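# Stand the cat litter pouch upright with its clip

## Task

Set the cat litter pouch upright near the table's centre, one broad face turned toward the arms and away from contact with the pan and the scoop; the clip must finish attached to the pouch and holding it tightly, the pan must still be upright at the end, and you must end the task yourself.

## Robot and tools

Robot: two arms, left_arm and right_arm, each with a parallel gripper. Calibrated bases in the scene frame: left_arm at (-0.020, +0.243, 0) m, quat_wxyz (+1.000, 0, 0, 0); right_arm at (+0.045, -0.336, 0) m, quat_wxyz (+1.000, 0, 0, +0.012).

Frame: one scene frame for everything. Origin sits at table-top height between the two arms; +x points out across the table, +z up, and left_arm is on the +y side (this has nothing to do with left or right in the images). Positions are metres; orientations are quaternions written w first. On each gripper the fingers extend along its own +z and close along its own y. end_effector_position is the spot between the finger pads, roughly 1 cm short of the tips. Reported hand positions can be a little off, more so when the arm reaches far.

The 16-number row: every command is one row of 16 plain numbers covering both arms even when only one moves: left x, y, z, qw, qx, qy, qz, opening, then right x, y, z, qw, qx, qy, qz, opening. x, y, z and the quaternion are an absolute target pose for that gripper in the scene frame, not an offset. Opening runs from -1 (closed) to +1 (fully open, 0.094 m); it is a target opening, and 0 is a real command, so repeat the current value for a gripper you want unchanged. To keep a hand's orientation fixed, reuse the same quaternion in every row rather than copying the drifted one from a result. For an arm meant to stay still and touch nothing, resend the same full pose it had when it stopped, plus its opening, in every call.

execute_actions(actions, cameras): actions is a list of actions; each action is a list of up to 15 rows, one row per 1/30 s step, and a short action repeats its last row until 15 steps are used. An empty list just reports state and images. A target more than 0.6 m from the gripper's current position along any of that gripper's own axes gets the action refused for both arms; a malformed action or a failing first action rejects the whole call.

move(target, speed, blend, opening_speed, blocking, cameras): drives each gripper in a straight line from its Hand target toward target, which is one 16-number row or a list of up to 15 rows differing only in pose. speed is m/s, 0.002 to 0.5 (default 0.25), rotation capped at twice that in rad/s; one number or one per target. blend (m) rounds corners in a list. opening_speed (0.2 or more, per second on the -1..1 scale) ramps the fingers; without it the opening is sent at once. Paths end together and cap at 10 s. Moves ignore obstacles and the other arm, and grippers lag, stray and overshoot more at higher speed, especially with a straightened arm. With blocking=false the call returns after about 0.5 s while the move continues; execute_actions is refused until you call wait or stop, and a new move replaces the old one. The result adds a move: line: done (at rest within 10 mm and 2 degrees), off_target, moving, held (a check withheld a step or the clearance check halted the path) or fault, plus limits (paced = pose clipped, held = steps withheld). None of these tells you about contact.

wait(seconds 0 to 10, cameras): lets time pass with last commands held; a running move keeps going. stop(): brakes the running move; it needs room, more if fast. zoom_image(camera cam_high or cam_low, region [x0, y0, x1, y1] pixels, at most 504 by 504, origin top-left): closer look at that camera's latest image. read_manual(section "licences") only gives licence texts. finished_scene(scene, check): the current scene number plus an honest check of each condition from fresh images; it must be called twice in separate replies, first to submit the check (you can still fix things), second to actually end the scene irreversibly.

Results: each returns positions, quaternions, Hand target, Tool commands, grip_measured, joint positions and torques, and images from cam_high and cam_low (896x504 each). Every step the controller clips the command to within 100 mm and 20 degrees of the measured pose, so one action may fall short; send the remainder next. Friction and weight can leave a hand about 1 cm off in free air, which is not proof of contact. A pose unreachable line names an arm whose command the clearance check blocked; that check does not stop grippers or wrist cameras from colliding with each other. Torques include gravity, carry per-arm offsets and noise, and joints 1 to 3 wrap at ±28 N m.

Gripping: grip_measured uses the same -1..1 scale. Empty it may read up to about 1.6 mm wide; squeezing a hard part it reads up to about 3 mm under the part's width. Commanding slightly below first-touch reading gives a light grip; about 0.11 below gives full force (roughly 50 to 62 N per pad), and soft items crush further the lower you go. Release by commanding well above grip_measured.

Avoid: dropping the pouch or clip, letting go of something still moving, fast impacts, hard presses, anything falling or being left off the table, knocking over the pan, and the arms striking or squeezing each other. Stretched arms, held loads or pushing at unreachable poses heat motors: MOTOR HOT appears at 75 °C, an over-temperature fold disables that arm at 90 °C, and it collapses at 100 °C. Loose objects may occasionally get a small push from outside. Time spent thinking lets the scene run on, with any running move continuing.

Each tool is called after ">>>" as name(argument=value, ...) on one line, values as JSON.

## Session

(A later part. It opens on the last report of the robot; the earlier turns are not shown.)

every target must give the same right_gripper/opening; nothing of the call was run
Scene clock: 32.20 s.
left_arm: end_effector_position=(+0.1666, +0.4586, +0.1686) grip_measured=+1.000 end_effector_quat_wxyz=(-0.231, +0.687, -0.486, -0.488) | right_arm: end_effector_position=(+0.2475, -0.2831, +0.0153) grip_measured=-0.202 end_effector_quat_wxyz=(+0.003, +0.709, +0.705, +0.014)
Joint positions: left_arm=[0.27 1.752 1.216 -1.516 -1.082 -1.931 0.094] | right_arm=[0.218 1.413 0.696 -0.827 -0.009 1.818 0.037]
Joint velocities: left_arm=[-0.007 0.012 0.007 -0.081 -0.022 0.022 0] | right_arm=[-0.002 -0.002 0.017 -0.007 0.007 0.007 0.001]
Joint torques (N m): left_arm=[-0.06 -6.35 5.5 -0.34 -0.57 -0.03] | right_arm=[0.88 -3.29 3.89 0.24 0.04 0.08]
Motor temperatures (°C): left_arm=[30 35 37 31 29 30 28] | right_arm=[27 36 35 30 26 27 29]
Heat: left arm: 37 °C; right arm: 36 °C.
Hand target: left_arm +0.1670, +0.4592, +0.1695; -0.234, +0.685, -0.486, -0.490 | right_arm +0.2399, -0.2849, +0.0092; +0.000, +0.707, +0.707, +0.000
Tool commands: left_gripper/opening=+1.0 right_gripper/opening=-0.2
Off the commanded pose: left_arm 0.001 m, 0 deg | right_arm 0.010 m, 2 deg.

>>> move(target=[[0.22, 0.30, 0.17, 0.248, -0.477, 0.748, -0.389, 0.2, 0.24, -0.285, 0.13, 0, 0.7071, 0.7071, 0, -0.2], [0.274, 0.202, 0.075, 0.248, -0.477, 0.748, -0.389, 0.2, 0.22, -0.26, 0.18, 0, 0.7071, 0.7071, 0, -0.2]], speed=0.2, blend=0.03)

>>> zoom_image(camera="cam_high", region=[430, 160, 590, 310])

Scene clock: 39.10 s.
left_arm: end_effector_position=(+0.2727, +0.2009, +0.0785) grip_measured=+0.202 end_effector_quat_wxyz=(+0.234, -0.476, +0.750, -0.394) | right_arm: end_effector_position=(+0.2204, -0.2588, +0.1714) grip_measured=-0.202 end_effector_quat_wxyz=(-0.007, +0.707, +0.707, -0.006)
Joint positions: left_arm=[0.14 1.056 0.318 0.023 0.485 -1.216 0.056] | right_arm=[0.376 1.295 1.243 -1.535 -0.009 1.972 0.037]
Joint velocities: left_arm=[-0.007 -0.027 -0.002 -0.051 -0.022 -0.007 0.001] | right_arm=[-0.012 0.007 -0.012 0.051 -0.081 0.051 0]
Joint torques (N m): left_arm=[-0.51 -1.09 5.71 1.89 0.16 0] | right_arm=[0.44 -4.33 7.9 -0.12 -0.02 0.03]
Motor temperatures (°C): left_arm=[30 34 37 31 29 30 28] | right_arm=[27 36 36 30 26 27 28]
Heat: left arm: 37 °C; right arm: 36 °C.
Hand target: left_arm +0.2707, +0.2002, +0.0738; +0.233, -0.477, +0.752, -0.390 | right_arm +0.2187, -0.2593, +0.1799; -0.002, +0.707, +0.707, -0.001
Off the commanded pose: left_arm 0.004 m, 2 deg | right_arm 0.009 m, 1 deg.
move: done

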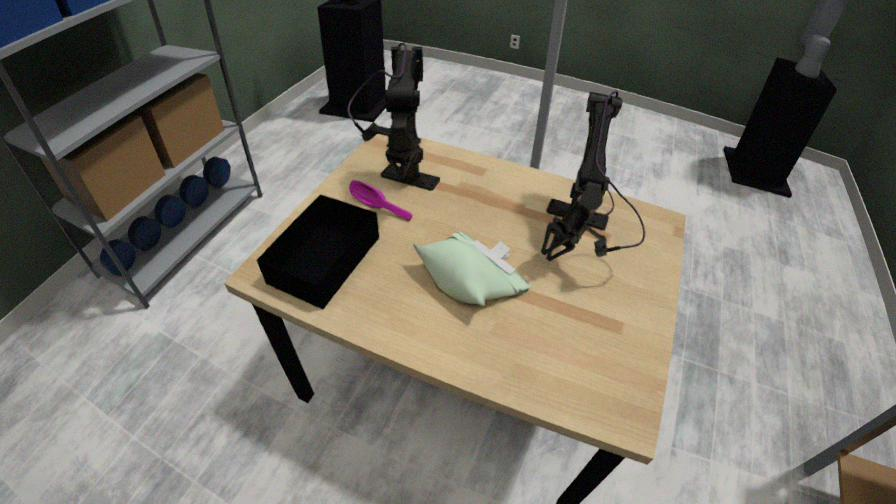

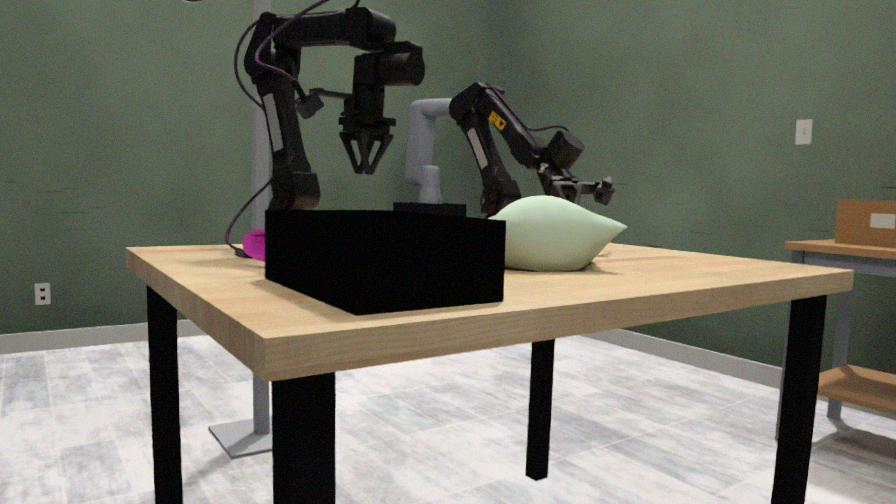

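Scaled by 3.150.

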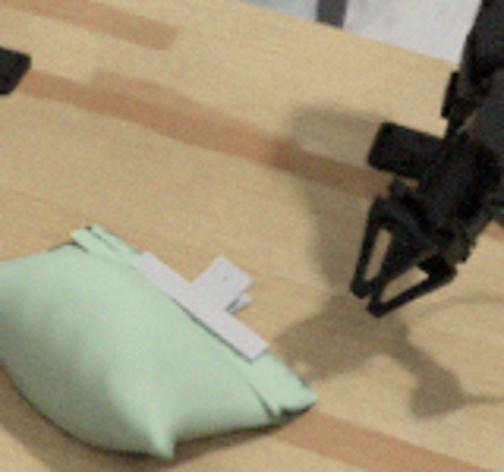

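>>> move(target=[0.290, 0.166, 0.04, 0.248, -0.477, 0.748, -0.389, -0.36, 0.22, -0.26, 0.18, 0, 0.7071, 0.7071, 0, -0.2], speed=0.12)

>>> zoom_image(camera="cam_high", region=[440, 190, 580, 310])

Scene clock: 41.87 s.
left_arm: end_effector_position=(+0.2926, +0.1665, +0.0446) grip_measured=-0.358 end_effector_quat_wxyz=(+0.250, -0.475, +0.747, -0.392) | right_arm: end_effector_position=(+0.2203, -0.2588, +0.1714) grip_measured=-0.202 end_effector_quat_wxyz=(-0.007, +0.708, +0.707, -0.006)
Joint positions: left_arm=[-0.084 1.317 0.244 0.439 0.288 -1.362 0.03] | right_arm=[0.376 1.295 1.243 -1.536 -0.009 1.972 0.037]
Joint velocities: left_arm=[-0.012 -0.007 0.002 -0.007 0.022 0.051 0] | right_arm=[-0.007 -0.017 -0.012 0.066 0.007 -0.007 0.001]
Joint torques (N m): left_arm=[-0.4 -2.26 4.71 1.97 -0.01 -0.01] | right_arm=[0.16 -4.34 8.01 -0.14 0.04 -0.06]
Motor temperatures (°C): left_arm=[30 34 37 32 29 30 28] | right_arm=[27 36 37 30 26 27 28]
Heat: left arm: 37 °C; right arm: 37 °C.
Hand target: left_arm +0.2891, +0.1666, +0.0391; +0.249, -0.476, +0.750, -0.386 | right_arm +0.2199, -0.2600, +0.1798; +0.000, +0.707, +0.707, +0.000
Off the commanded pose: left_arm 0.005 m, 0 deg | right_arm 0.009 m, 1 deg.
move: done

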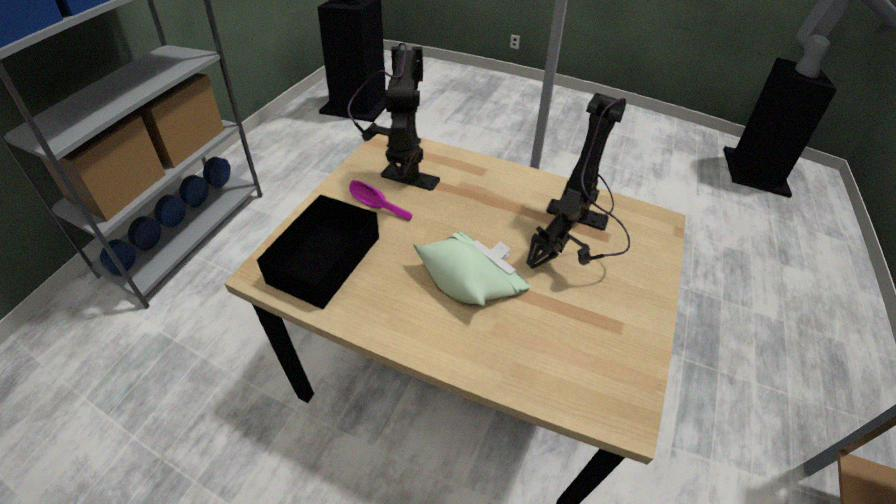

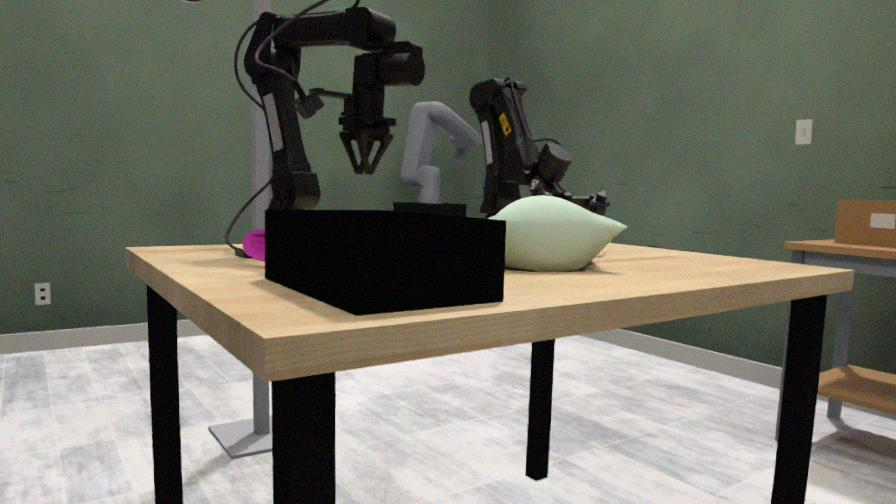

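Scaled by 3.600.

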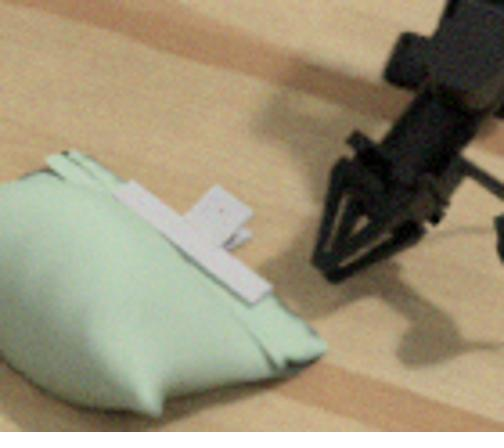

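>>> move(target=[0.290, 0.166, 0.022, 0.248, -0.477, 0.748, -0.389, -0.36, 0.22, -0.26, 0.18, 0, 0.7071, 0.7071, 0, -0.2], speed=0.06, cameras=["cam_high"])

>>> zoom_image(camera="cam_high", region=[490, 230, 560, 300])

Scene clock: 43.33 s.
left_arm: end_effector_position=(+0.2930, +0.1665, +0.0266) grip_measured=-0.358 end_effector_quat_wxyz=(+0.250, -0.477, +0.746, -0.393) | right_arm: end_effector_position=(+0.2203, -0.2588, +0.1714) grip_measured=-0.202 end_effector_quat_wxyz=(-0.007, +0.708, +0.707, -0.006)
Joint positions: left_arm=[-0.084 1.441 0.207 0.602 0.288 -1.368 0.03] | right_arm=[0.376 1.295 1.243 -1.536 -0.009 1.972 0.037]
Joint velocities: left_arm=[-0.022 0.032 -0.007 -0.022 0.022 -0.007 0] | right_arm=[0.012 0.007 0.007 0.007 -0.095 0.022 0]
Joint torques (N m): left_arm=[-0.57 -2.51 4.15 1.92 0.02 0.01] | right_arm=[0.35 -4.25 7.77 -0.1 0.04 0.01]
Motor temperatures (°C): left_arm=[30 34 37 32 29 30 28] | right_arm=[27 37 37 30 26 27 28]
Heat: left arm: 37 °C; right arm: 37 °C.
Hand target: left_arm +0.2897, +0.1661, +0.0221; +0.248, -0.477, +0.748, -0.389 | right_arm +0.2198, -0.2600, +0.1798; +0.000, +0.707, +0.707, +0.000
Off the commanded pose: left_arm 0.006 m, 1 deg | right_arm 0.009 m, 1 deg.
move: done
Images, in order (width x height): cam_high 896x504.

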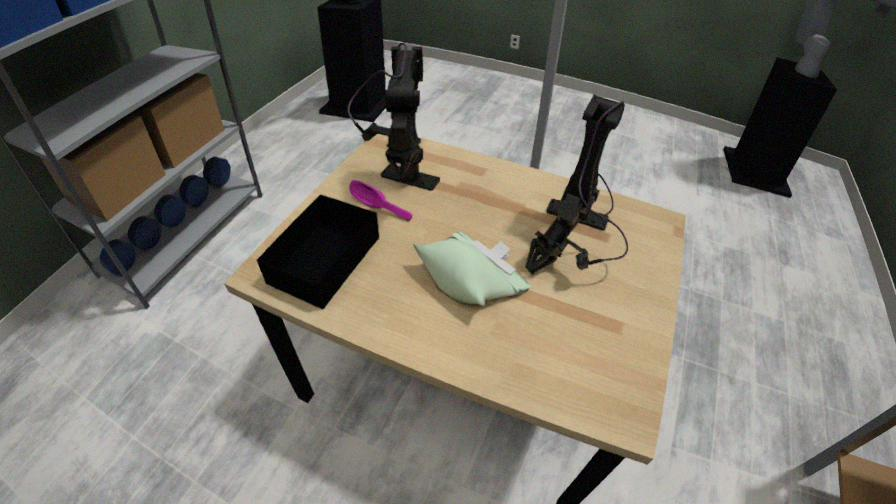

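Scaled by 7.200.

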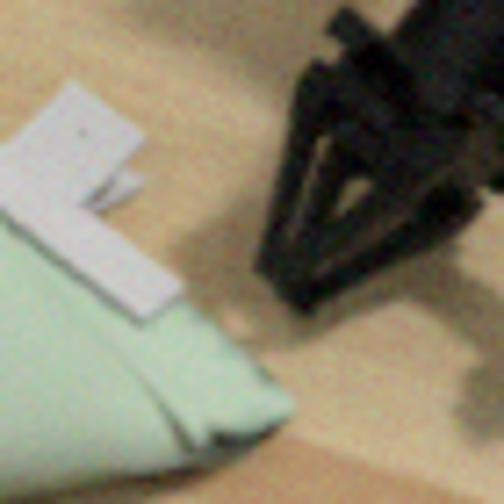

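>>> move(target=[[0.290, 0.166, 0.018, 0.248, -0.477, 0.748, -0.389, -0.36, 0.22, -0.26, 0.18, 0, 0.7071, 0.7071, 0, -0.2], [0.314, 0.155, 0.018, 0.248, -0.477, 0.748, -0.389, -0.36, 0.22, -0.26, 0.18, 0, 0.7071, 0.7071, 0, -0.2]], speed=0.06, cameras=["cam_high"])

>>> zoom_image(camera="cam_high", region=[490, 230, 560, 300])

Scene clock: 44.53 s.
left_arm: end_effector_position=(+0.3105, +0.1553, +0.0192) grip_measured=-0.359 end_effector_quat_wxyz=(+0.247, -0.476, +0.747, -0.394) | right_arm: end_effector_position=(+0.2203, -0.2588, +0.1714) grip_measured=-0.202 end_effector_quat_wxyz=(-0.007, +0.708, +0.707, -0.006)
Joint positions: left_arm=[-0.127 1.573 0.266 0.678 0.259 -1.394 0.03] | right_arm=[0.376 1.295 1.243 -1.536 -0.009 1.972 0.037]
Joint velocities: left_arm=[0.002 0.027 0.022 0.022 -0.007 -0.007 0] | right_arm=[0.007 0.007 -0.017 -0.022 0.022 -0.022 0.001]
Joint torques (N m): left_arm=[-0.64 -3.18 6.08 1.8 -0.09 0.04] | right_arm=[0.38 -4.15 7.79 -0.02 0.07 0]
Motor temperatures (°C): left_arm=[30 34 37 32 29 30 28] | right_arm=[27 37 37 30 26 27 28]
Heat: left arm: 37 °C; right arm: 37 °C.
Hand target: left_arm +0.3136, +0.1551, +0.0177; +0.248, -0.477, +0.748, -0.388 | right_arm +0.2198, -0.2600, +0.1798; +0.000, +0.707, +0.707, +0.000
Off the commanded pose: left_arm 0.004 m, 1 deg | right_arm 0.009 m, 1 deg.
move: done
Images, in order (width x height): cam_high 896x504.

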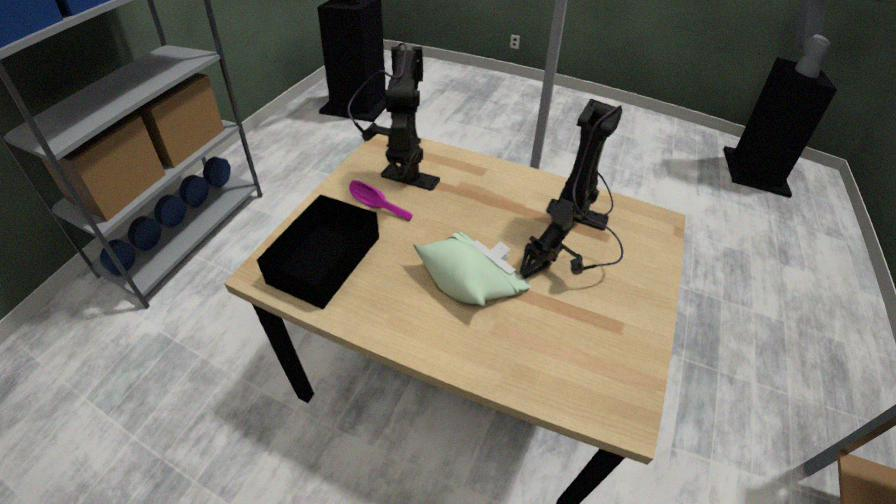

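Scaled by 7.200.

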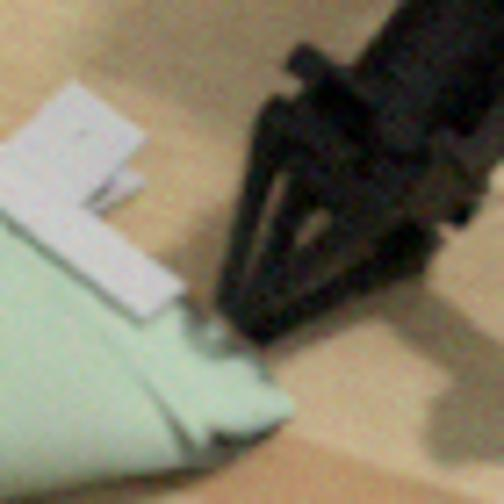

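>>> move(target=[0.330, 0.148, 0.0175, 0.248, -0.477, 0.748, -0.389, -0.36, 0.22, -0.26, 0.18, 0, 0.7071, 0.7071, 0, -0.2], speed=0.04, cameras=["cam_high"])

>>> zoom_image(camera="cam_high", region=[490, 230, 560, 300])

Scene clock: 45.47 s.
left_arm: end_effector_position=(+0.3267, +0.1484, +0.0192) grip_measured=-0.359 end_effector_quat_wxyz=(+0.247, -0.476, +0.746, -0.394) | right_arm: end_effector_position=(+0.2203, -0.2588, +0.1714) grip_measured=-0.202 end_effector_quat_wxyz=(-0.007, +0.708, +0.707, -0.006)
Joint positions: left_arm=[-0.15 1.635 0.329 0.682 0.241 -1.408 0.03] | right_arm=[0.376 1.295 1.243 -1.536 -0.009 1.972 0.037]
Joint velocities: left_arm=[-0.002 -0.007 -0.017 0.037 0.022 -0.081 -0.001] | right_arm=[0.017 0.007 -0.012 0.007 -0.007 -0.022 0]
Joint torques (N m): left_arm=[-0.44 -3.47 6.05 1.79 -0.09 0.06] | right_arm=[0.35 -4.19 7.91 -0.05 0.02 0.02]
Motor temperatures (°C): left_arm=[30 34 37 32 29 30 28] | right_arm=[27 37 37 30 26 27 28]
Heat: left arm: 37 °C; right arm: 37 °C.
Hand target: left_arm +0.3298, +0.1480, +0.0172; +0.248, -0.477, +0.748, -0.389 | right_arm +0.2198, -0.2600, +0.1798; +0.000, +0.707, +0.707, +0.000
Off the commanded pose: left_arm 0.004 m, 1 deg | right_arm 0.009 m, 1 deg.
move: done
Images, in order (width x height): cam_high 896x504.

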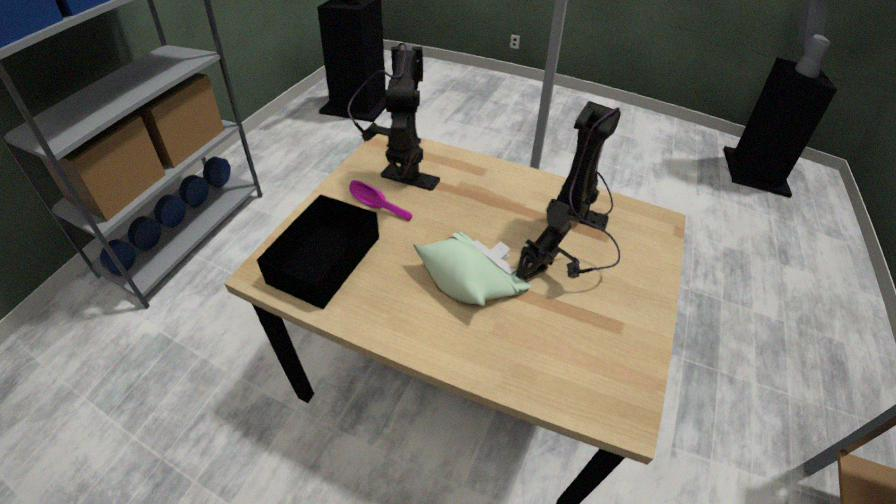

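Scaled by 7.200.

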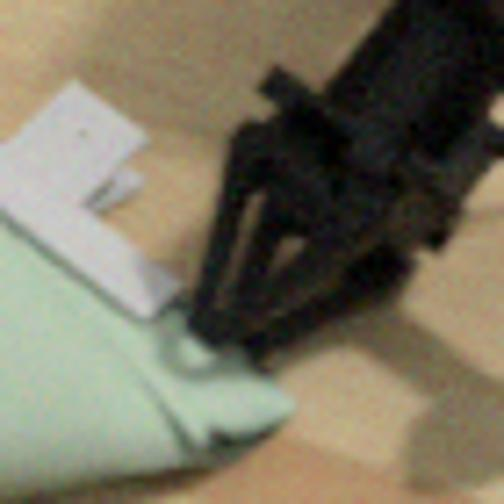

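>>> move(target=[0.346, 0.1405, 0.0175, 0.248, -0.477, 0.748, -0.389, -0.36, 0.22, -0.26, 0.18, 0, 0.7071, 0.7071, 0, -0.2], speed=0.04, cameras=["cam_high"])

>>> zoom_image(camera="cam_high", region=[490, 230, 560, 300])

Scene clock: 46.37 s.
left_arm: end_effector_position=(+0.3421, +0.1413, +0.0196) grip_measured=-0.359 end_effector_quat_wxyz=(+0.248, -0.475, +0.746, -0.395) | right_arm: end_effector_position=(+0.2203, -0.2588, +0.1714) grip_measured=-0.202 end_effector_quat_wxyz=(-0.007, +0.708, +0.707, -0.006)
Joint positions: left_arm=[-0.17 1.689 0.39 0.682 0.224 -1.421 0.03] | right_arm=[0.376 1.295 1.243 -1.536 -0.009 1.972 0.037]
Joint velocities: left_arm=[0.007 -0.022 0.002 0.022 0.022 -0.037 -0.001] | right_arm=[0.017 0.012 -0.002 0.022 0.007 0.022 -0.001]
Joint torques (N m): left_arm=[-0.66 -3.93 6.5 1.68 -0.12 0.08] | right_arm=[0.13 -4.22 7.76 -0.06 0.04 0.05]
Motor temperatures (°C): left_arm=[30 34 37 33 29 30 28] | right_arm=[27 37 37 30 26 27 28]
Heat: left arm: 37 °C; right arm: 37 °C.
Hand target: left_arm +0.3458, +0.1404, +0.0173; +0.248, -0.477, +0.748, -0.389 | right_arm +0.2198, -0.2600, +0.1798; +0.000, +0.707, +0.707, +0.000
Off the commanded pose: left_arm 0.005 m, 1 deg | right_arm 0.009 m, 1 deg.
move: done
Images, in order (width x height): cam_high 896x504.

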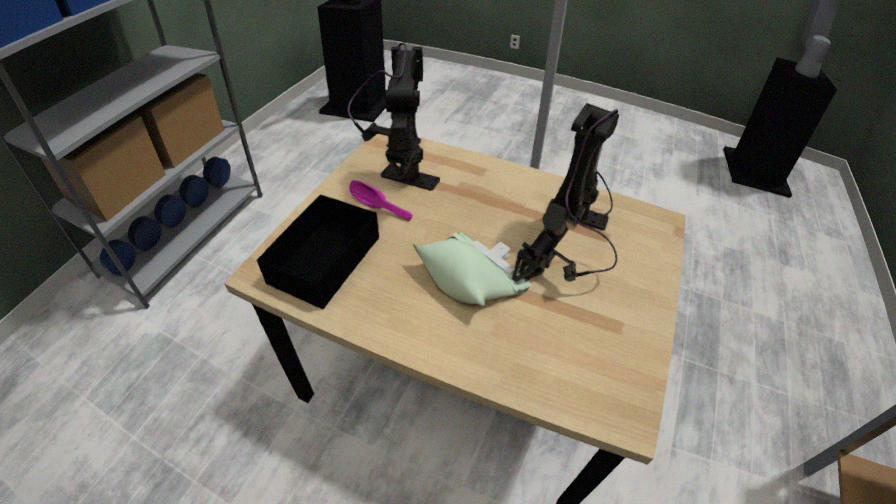

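Scaled by 7.200.

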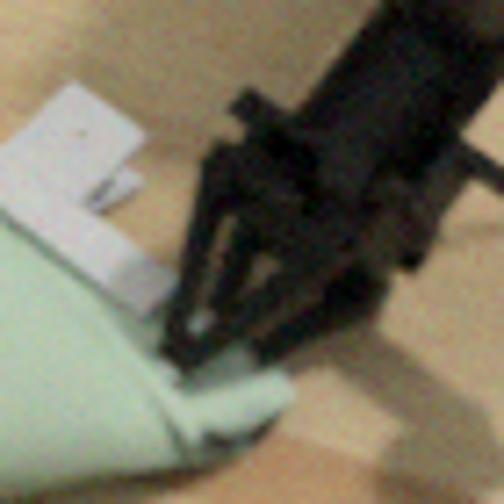

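>>> move(target=[0.346, 0.1405, 0.0175, 0.248, -0.477, 0.748, -0.389, -0.8, 0.22, -0.26, 0.18, 0, 0.7071, 0.7071, 0, -0.2], speed=0.04, opening_speed=0.5, cameras=["cam_high"])

>>> zoom_image(camera="cam_high", region=[490, 230, 560, 300])

Scene clock: 47.60 s.
left_arm: end_effector_position=(+0.3391, +0.1429, +0.0141) grip_measured=-0.798 end_effector_quat_wxyz=(+0.242, -0.481, +0.749, -0.386) | right_arm: end_effector_position=(+0.2203, -0.2588, +0.1714) grip_measured=-0.202 end_effector_quat_wxyz=(-0.007, +0.708, +0.707, -0.006)
Joint positions: left_arm=[-0.17 1.693 0.39 0.661 0.218 -1.422 0.01] | right_arm=[0.376 1.295 1.243 -1.536 -0.009 1.972 0.037]
Joint velocities: left_arm=[-0.007 0.007 0.007 -0.037 0.051 0.007 0] | right_arm=[-0.007 -0.012 0.017 0.051 -0.037 -0.022 0]
Joint torques (N m): left_arm=[-0.35 -4.37 6.56 1.88 -0.01 0.04] | right_arm=[0.2 -4.25 7.95 0 0.05 -0.06]
Motor temperatures (°C): left_arm=[30 34 37 33 29 30 28] | right_arm=[27 37 38 30 26 27 28]
Heat: left arm: 37 °C; right arm: 38 °C.
Hand target: left_arm +0.3457, +0.1405, +0.0176; +0.248, -0.477, +0.748, -0.389 | right_arm +0.2198, -0.2600, +0.1798; +0.000, +0.707, +0.707, +0.000
Off the commanded pose: left_arm 0.008 m, 1 deg | right_arm 0.009 m, 1 deg.
move: done
Images, in order (width x height): cam_high 896x504.

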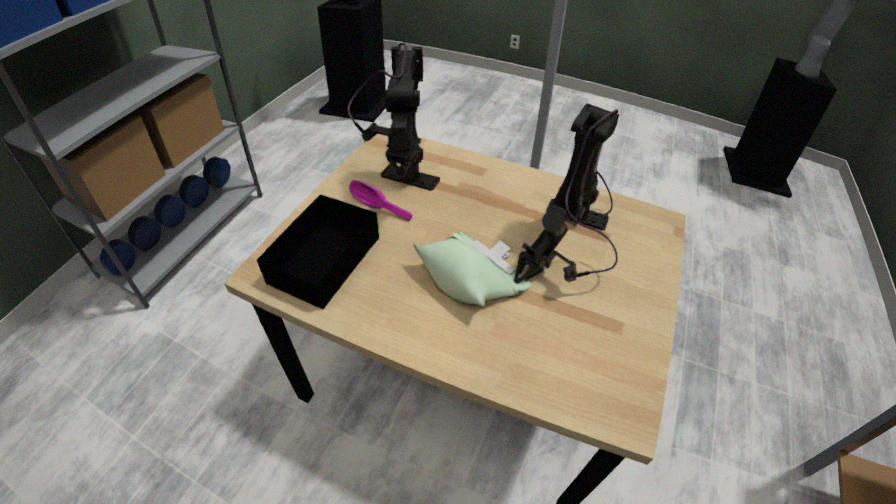

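Scaled by 7.200.

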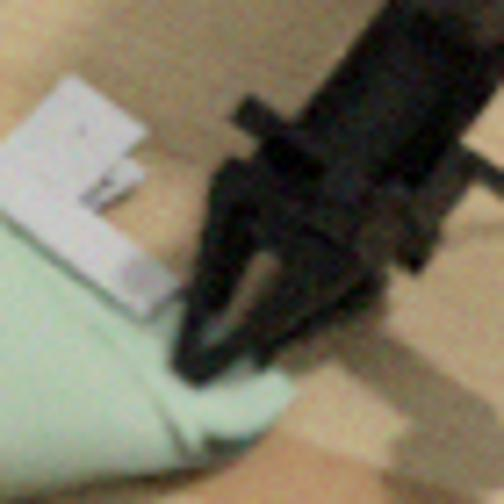

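>>> move(target=[0.346, 0.1405, 0.0175, 0.248, -0.477, 0.748, -0.389, -1.0, 0.22, -0.26, 0.18, 0, 0.7071, 0.7071, 0, -0.2], speed=0.04, opening_speed=0.5, cameras=["cam_high"])

>>> zoom_image(camera="cam_high", region=[490, 230, 560, 300])

Scene clock: 48.43 s.
left_arm: end_effector_position=(+0.3405, +0.1427, +0.0160) grip_measured=-0.984 end_effector_quat_wxyz=(+0.245, -0.480, +0.747, -0.389) | right_arm: end_effector_position=(+0.2203, -0.2588, +0.1714) grip_measured=-0.202 end_effector_quat_wxyz=(-0.007, +0.708, +0.707, -0.006)
Joint positions: left_arm=[-0.17 1.693 0.39 0.671 0.218 -1.422 0.001] | right_arm=[0.376 1.295 1.243 -1.536 -0.009 1.972 0.037]
Joint velocities: left_arm=[0.007 0.002 -0.002 -0.081 0.007 0.051 -0.001] | right_arm=[0.002 0.002 -0.007 0.095 0.022 -0.007 0]
Joint torques (N m): left_arm=[-0.51 -4.48 6.6 1.81 -0.06 0.05] | right_arm=[0.29 -4.16 7.61 -0.07 0.01 -0.03]
Motor temperatures (°C): left_arm=[30 34 37 33 29 30 28] | right_arm=[27 37 38 29 26 27 28]
Heat: left arm: 37 °C; right arm: 38 °C.
Hand target: left_arm +0.3459, +0.1405, +0.0175; +0.248, -0.477, +0.748, -0.389 | right_arm +0.2198, -0.2600, +0.1798; +0.000, +0.707, +0.707, +0.000
Off the commanded pose: left_arm 0.006 m, 0 deg | right_arm 0.009 m, 1 deg.
move: done
Images, in order (width x height): cam_high 896x504.

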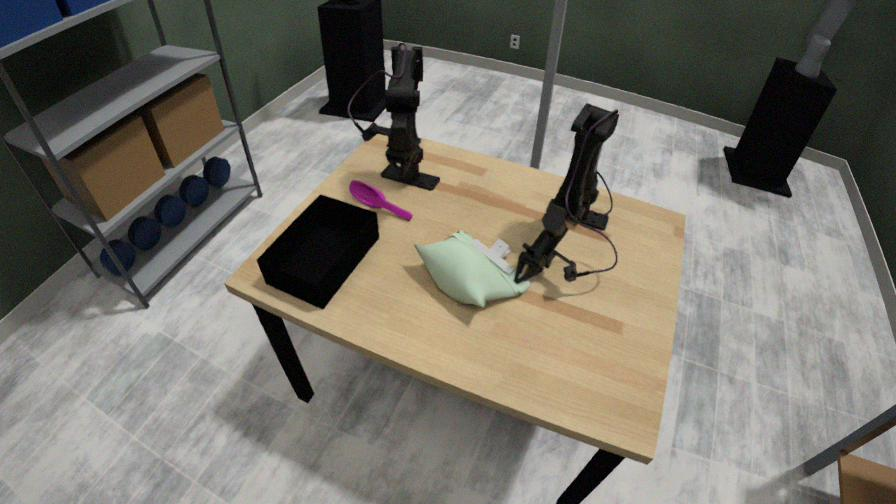

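Scaled by 7.200.

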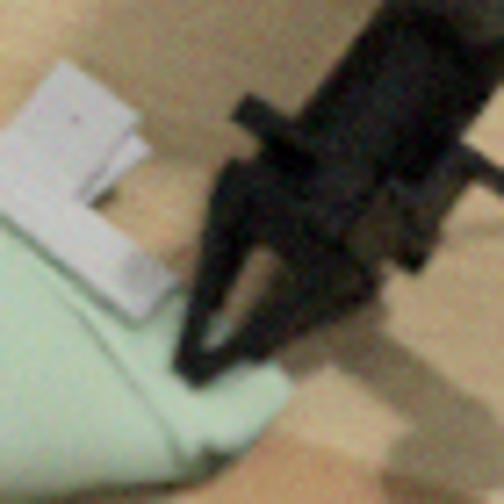

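>>> move(target=[0.346, 0.1405, 0.045, 0.248, -0.477, 0.748, -0.389, -1.0, 0.22, -0.26, 0.18, 0, 0.7071, 0.7071, 0, -0.2], speed=0.04, cameras=["cam_high", "cam_low"])

>>> zoom_image(camera="cam_high", region=[400, 200, 560, 320])

Scene clock: 49.80 s.
left_arm: end_effector_position=(+0.3421, +0.1442, +0.0323) grip_measured=-0.984 end_effector_quat_wxyz=(+0.243, -0.485, +0.749, -0.380) | right_arm: end_effector_position=(+0.2203, -0.2588, +0.1714) grip_measured=-0.202 end_effector_quat_wxyz=(-0.007, +0.708, +0.707, -0.006)
Joint positions: left_arm=[-0.171 1.599 0.431 0.516 0.205 -1.422 0.001] | right_arm=[0.376 1.295 1.243 -1.536 -0.009 1.972 0.037]
Joint velocities: left_arm=[0.007 0.002 0.007 0.037 -0.051 -0.066 0] | right_arm=[0.002 -0.002 -0.012 -0.022 -0.022 -0.007 0]
Joint torques (N m): left_arm=[-0.5 -7.42 7.02 1.57 0.14 0.06] | right_arm=[0.05 -4.23 7.92 -0.07 0.04 0.03]
Motor temperatures (°C): left_arm=[30 34 37 33 29 30 28] | right_arm=[27 37 38 29 26 27 28]
Heat: left arm: 37 °C; right arm: 38 °C.
Hand target: left_arm +0.3462, +0.1404, +0.0447; +0.248, -0.477, +0.748, -0.389 | right_arm +0.2198, -0.2600, +0.1798; +0.000, +0.707, +0.707, +0.000
Off the commanded pose: left_arm 0.014 m, 2 deg | right_arm 0.009 m, 1 deg.
move: off_target (left_arm)

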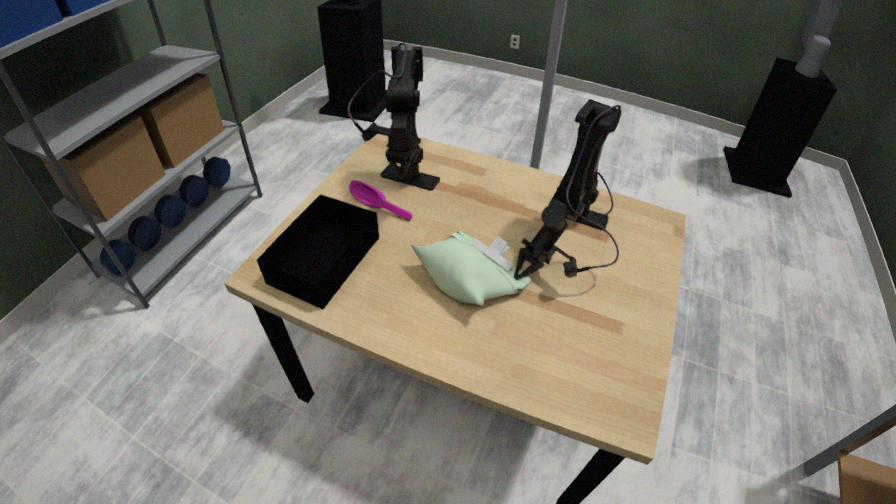

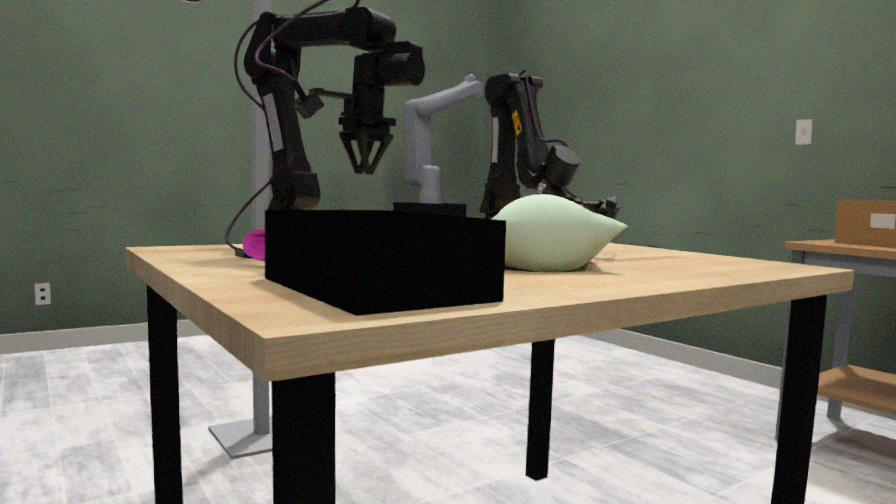

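Scaled by 3.150.

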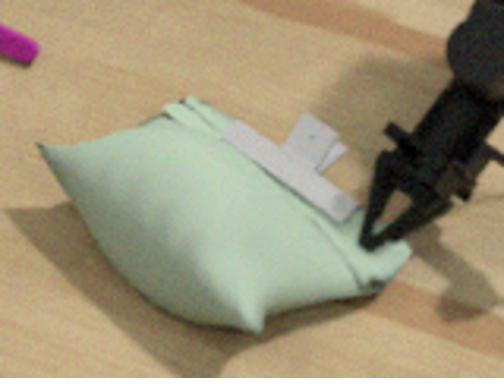

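>>> zoom_image(camera="cam_high", region=[440, 220, 540, 300])

>>> zoom_image(camera="cam_high", region=[440, 220, 500, 270])

Scaled by 5.040.

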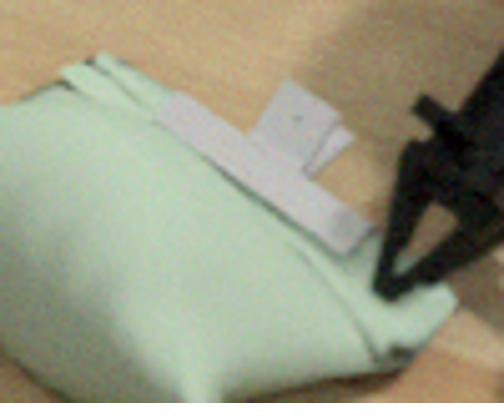

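Scaled by 8.400.

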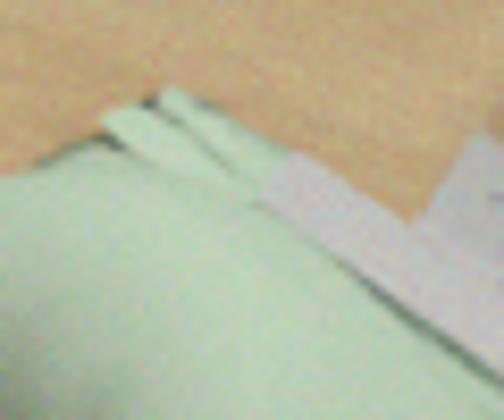

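>>> move(target=[[0.346, 0.1405, 0.045, 0.248, -0.477, 0.748, -0.389, -1.0, 0.17, -0.12, 0.19, -0.1389, 0.519, -0.8147, 0.2183, -0.36], [0.346, 0.1405, 0.045, 0.248, -0.477, 0.748, -0.389, -1.0, 0.203, -0.012, 0.09, -0.2054, 0.4964, -0.7792, 0.3228, -0.36]], speed=0.2, blend=0.03)

>>> zoom_image(camera="cam_high", region=[430, 180, 570, 300])

Scene clock: 59.87 s.
left_arm: end_effector_position=(+0.3421, +0.1442, +0.0322) grip_measured=-0.984 end_effector_quat_wxyz=(+0.243, -0.485, +0.749, -0.379) | right_arm: end_effector_position=(+0.1992, -0.0225, +0.0835) grip_measured=-0.358 end_effector_quat_wxyz=(+0.177, -0.506, +0.779, -0.325)
Joint positions: left_arm=[-0.171 1.599 0.431 0.516 0.205 -1.422 0.001] | right_arm=[1.42 2.105 1.597 -1.393 0.697 0.413 0.03]
Joint velocities: left_arm=[-0.007 -0.012 -0.012 -0.022 -0.037 0.037 0] | right_arm=[-0.002 -0.002 -0.002 -0.007 -0.051 0.007 -0.001]
Joint torques (N m): left_arm=[-0.39 -7.41 6.8 1.57 0.18 0.07] | right_arm=[0.31 -9.46 7.23 -0.33 0.51 0.15]
Motor temperatures (°C): left_arm=[30 36 38 33 29 30 29] | right_arm=[27 37 38 29 26 27 28]
Heat: left arm: 38 °C; right arm: 38 °C.
Hand target: left_arm +0.3461, +0.1405, +0.0448; +0.248, -0.477, +0.748, -0.389 | right_arm +0.2015, -0.0125, +0.0863; +0.196, -0.499, +0.782, -0.319
Off the commanded pose: left_arm 0.014 m, 2 deg | right_arm 0.013 m, 3 deg.
move: off_target (left_arm, right_arm)

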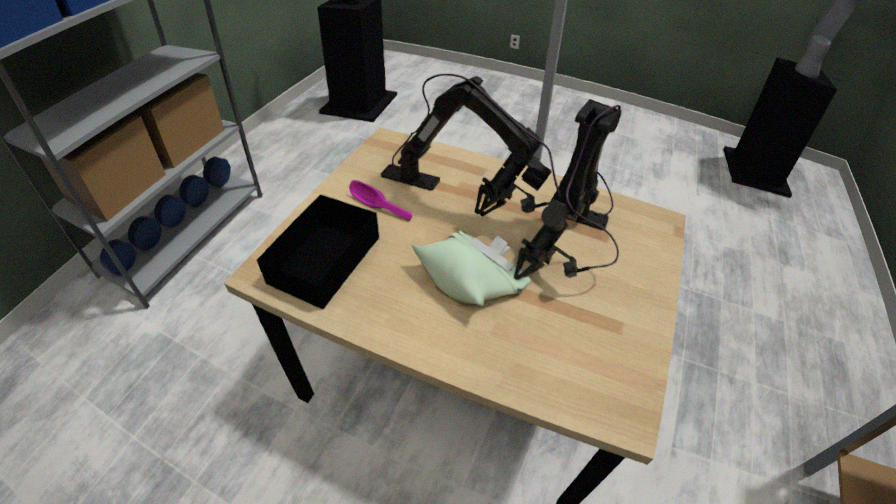

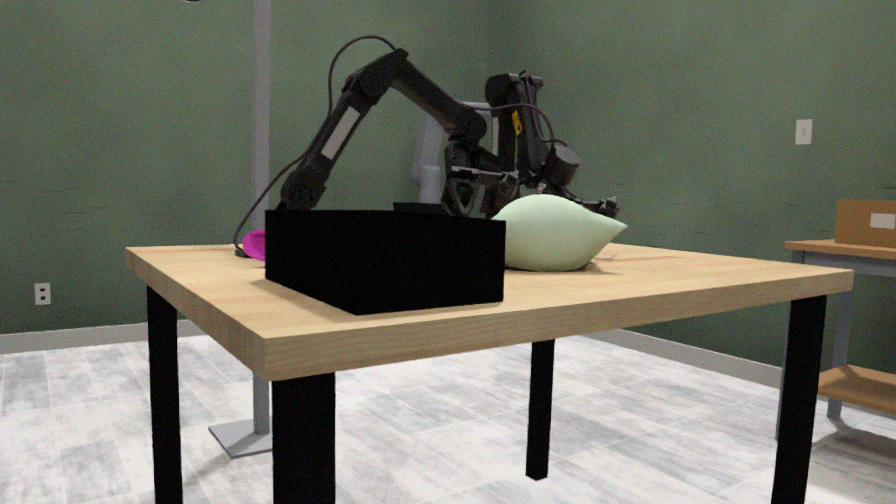

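Scaled by 3.600.

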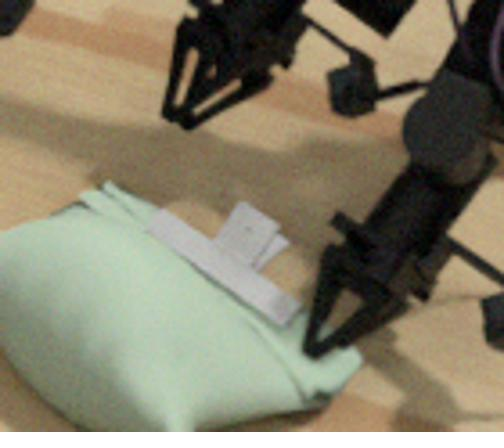

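>>> move(target=[0.346, 0.1405, 0.045, 0.248, -0.477, 0.748, -0.389, -1.0, 0.204, -0.030, 0.026, -0.2054, 0.4964, -0.7792, 0.3228, -0.36], speed=0.1, cameras=["cam_high"])

>>> zoom_image(camera="cam_high", region=[440, 200, 510, 270])

Scene clock: 61.77 s.
left_arm: end_effector_position=(+0.3421, +0.1442, +0.0322) grip_measured=-0.984 end_effector_quat_wxyz=(+0.243, -0.485, +0.749, -0.379) | right_arm: end_effector_position=(+0.2014, -0.0286, +0.0317) grip_measured=-0.358 end_effector_quat_wxyz=(+0.199, -0.500, +0.782, -0.315)
Joint positions: left_arm=[-0.171 1.599 0.431 0.516 0.205 -1.422 0.001] | right_arm=[1.42 2.123 1.406 -1.141 0.718 0.415 0.03]
Joint velocities: left_arm=[-0.012 0.007 -0.007 -0.022 -0.022 -0.007 -0.002] | right_arm=[-0.012 0.002 -0.012 0.007 0.037 -0.007 0.003]
Joint torques (N m): left_arm=[-0.42 -7.53 6.93 1.58 0.15 -0.02] | right_arm=[-0.06 -8.62 3.71 -0.21 0.56 0.1]
Motor temperatures (°C): left_arm=[30 36 38 34 29 30 29] | right_arm=[27 37 38 29 26 27 28]
Heat: left arm: 38 °C; right arm: 38 °C.
Hand target: left_arm +0.3461, +0.1405, +0.0448; +0.248, -0.477, +0.748, -0.389 | right_arm +0.2039, -0.0300, +0.0260; +0.205, -0.497, +0.779, -0.323
Off the commanded pose: left_arm 0.014 m, 2 deg | right_arm 0.006 m, 1 deg.
move: off_target (left_arm)
Images, in order (width x height): cam_high 896x504.

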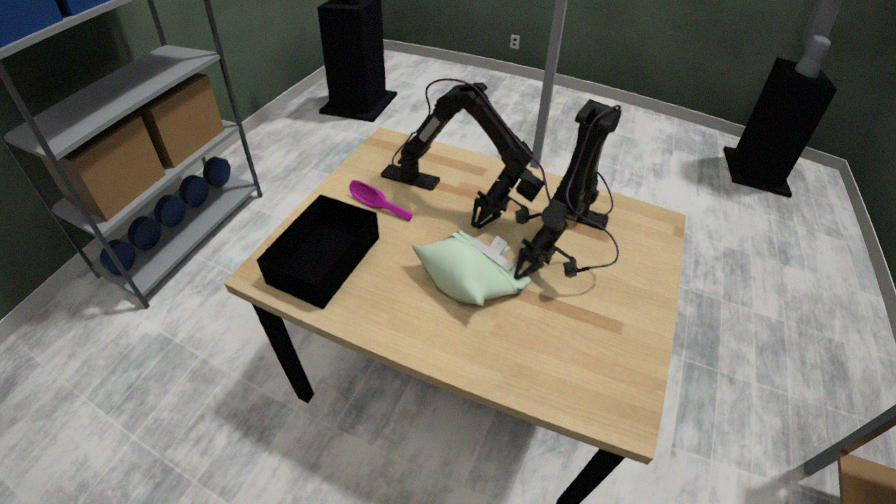

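Scaled by 7.200.

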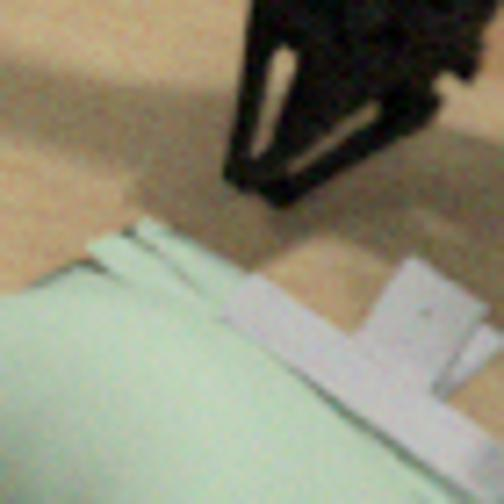

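>>> move(target=[[0.346, 0.1405, 0.045, 0.248, -0.477, 0.748, -0.389, -1.0, 0.206, -0.031, 0.018, -0.2054, 0.4964, -0.7792, 0.3228, -0.36], [0.346, 0.1405, 0.045, 0.248, -0.477, 0.748, -0.389, -1.0, 0.238, -0.046, 0.018, -0.2054, 0.4964, -0.7792, 0.3228, -0.36]], speed=0.06, cameras=["cam_high"])

>>> zoom_image(camera="cam_high", region=[440, 200, 510, 270])

Scene clock: 63.50 s.
left_arm: end_effector_position=(+0.3421, +0.1442, +0.0322) grip_measured=-0.984 end_effector_quat_wxyz=(+0.243, -0.485, +0.749, -0.379) | right_arm: end_effector_position=(+0.2371, -0.0479, +0.0202) grip_measured=-0.358 end_effector_quat_wxyz=(+0.198, -0.504, +0.770, -0.338)
Joint positions: left_arm=[-0.171 1.599 0.431 0.516 0.205 -1.422 0.001] | right_arm=[1.324 2.112 1.317 -1.015 0.776 0.287 0.03]
Joint velocities: left_arm=[0.007 0.002 -0.002 0.037 -0.037 0.051 -0.001] | right_arm=[-0.002 -0.002 -0.012 -0.051 -0.007 -0.007 0]
Joint torques (N m): left_arm=[-0.42 -7.45 7.1 1.58 0.16 0.03] | right_arm=[-0.68 -10.76 3.07 0.12 0.24 -0.03]
Motor temperatures (°C): left_arm=[30 37 39 34 29 30 29] | right_arm=[27 38 37 29 26 27 28]
Heat: left arm: 39 °C; right arm: 38 °C.
Hand target: left_arm +0.3461, +0.1405, +0.0448; +0.248, -0.477, +0.748, -0.389 | right_arm +0.2383, -0.0461, +0.0182; +0.206, -0.496, +0.779, -0.323
Off the commanded pose: left_arm 0.014 m, 2 deg | right_arm 0.003 m, 2 deg.
move: off_target (left_arm)
Images, in order (width x height): cam_high 896x504.

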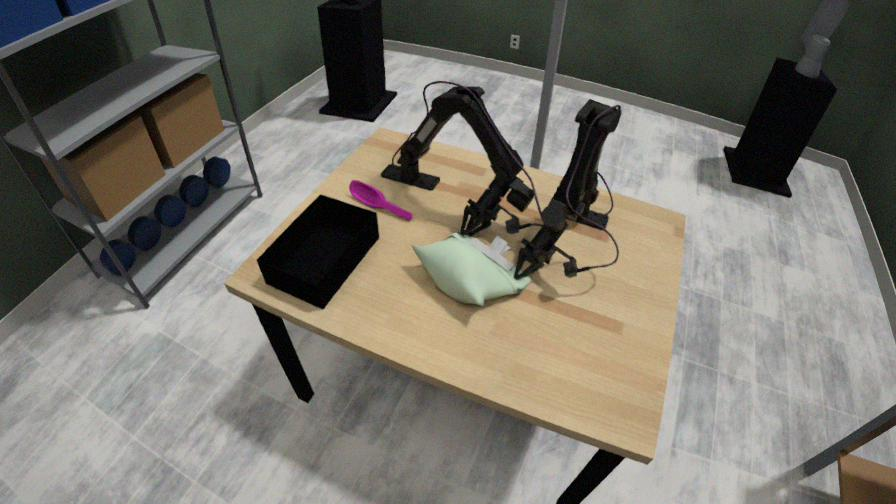

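Scaled by 7.200.

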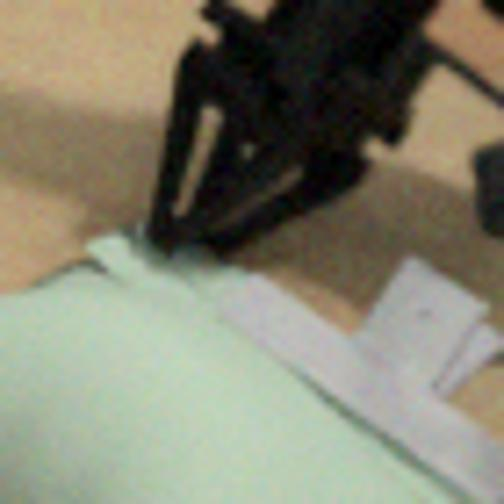

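>>> move(target=[0.346, 0.1405, 0.045, 0.248, -0.477, 0.748, -0.389, -1.0, 0.2575, -0.055, 0.019, -0.2054, 0.4964, -0.7792, 0.3228, -0.36], speed=0.04, cameras=["cam_high"])

>>> zoom_image(camera="cam_high", region=[440, 200, 510, 270])

Scene clock: 64.73 s.
left_arm: end_effector_position=(+0.3421, +0.1442, +0.0322) grip_measured=-0.984 end_effector_quat_wxyz=(+0.243, -0.485, +0.749, -0.379) | right_arm: end_effector_position=(+0.2561, -0.0555, +0.0204) grip_measured=-0.358 end_effector_quat_wxyz=(+0.198, -0.504, +0.771, -0.335)
Joint positions: left_arm=[-0.171 1.599 0.431 0.516 0.205 -1.422 0.001] | right_arm=[1.265 2.085 1.281 -0.944 0.783 0.204 0.03]
Joint velocities: left_arm=[-0.007 -0.022 -0.002 -0.007 -0.037 0.007 -0.002] | right_arm=[-0.012 0.002 -0.002 0.007 -0.022 -0.007 0]
Joint torques (N m): left_arm=[-0.28 -7.42 7.1 1.59 0.2 0.02] | right_arm=[-0.83 -10.81 3.07 0.17 0.28 0.01]
Motor temperatures (°C): left_arm=[30 37 39 34 29 30 29] | right_arm=[27 38 37 29 26 27 28]
Heat: left arm: 39 °C; right arm: 38 °C.
Hand target: left_arm +0.3461, +0.1405, +0.0448; +0.248, -0.477, +0.748, -0.389 | right_arm +0.2578, -0.0551, +0.0193; +0.206, -0.496, +0.779, -0.323
Off the commanded pose: left_arm 0.014 m, 2 deg | right_arm 0.002 m, 2 deg.
move: off_target (left_arm)
Images, in order (width x height): cam_high 896x504.

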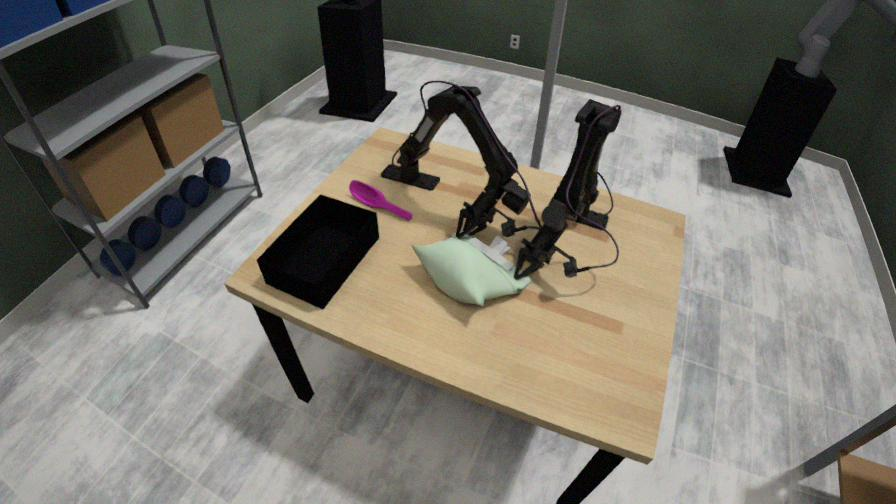

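Scaled by 7.200.

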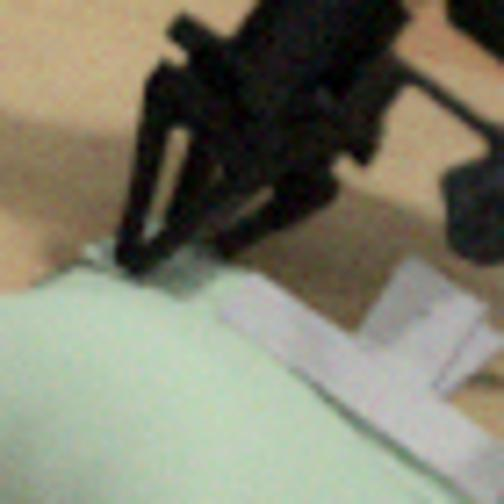

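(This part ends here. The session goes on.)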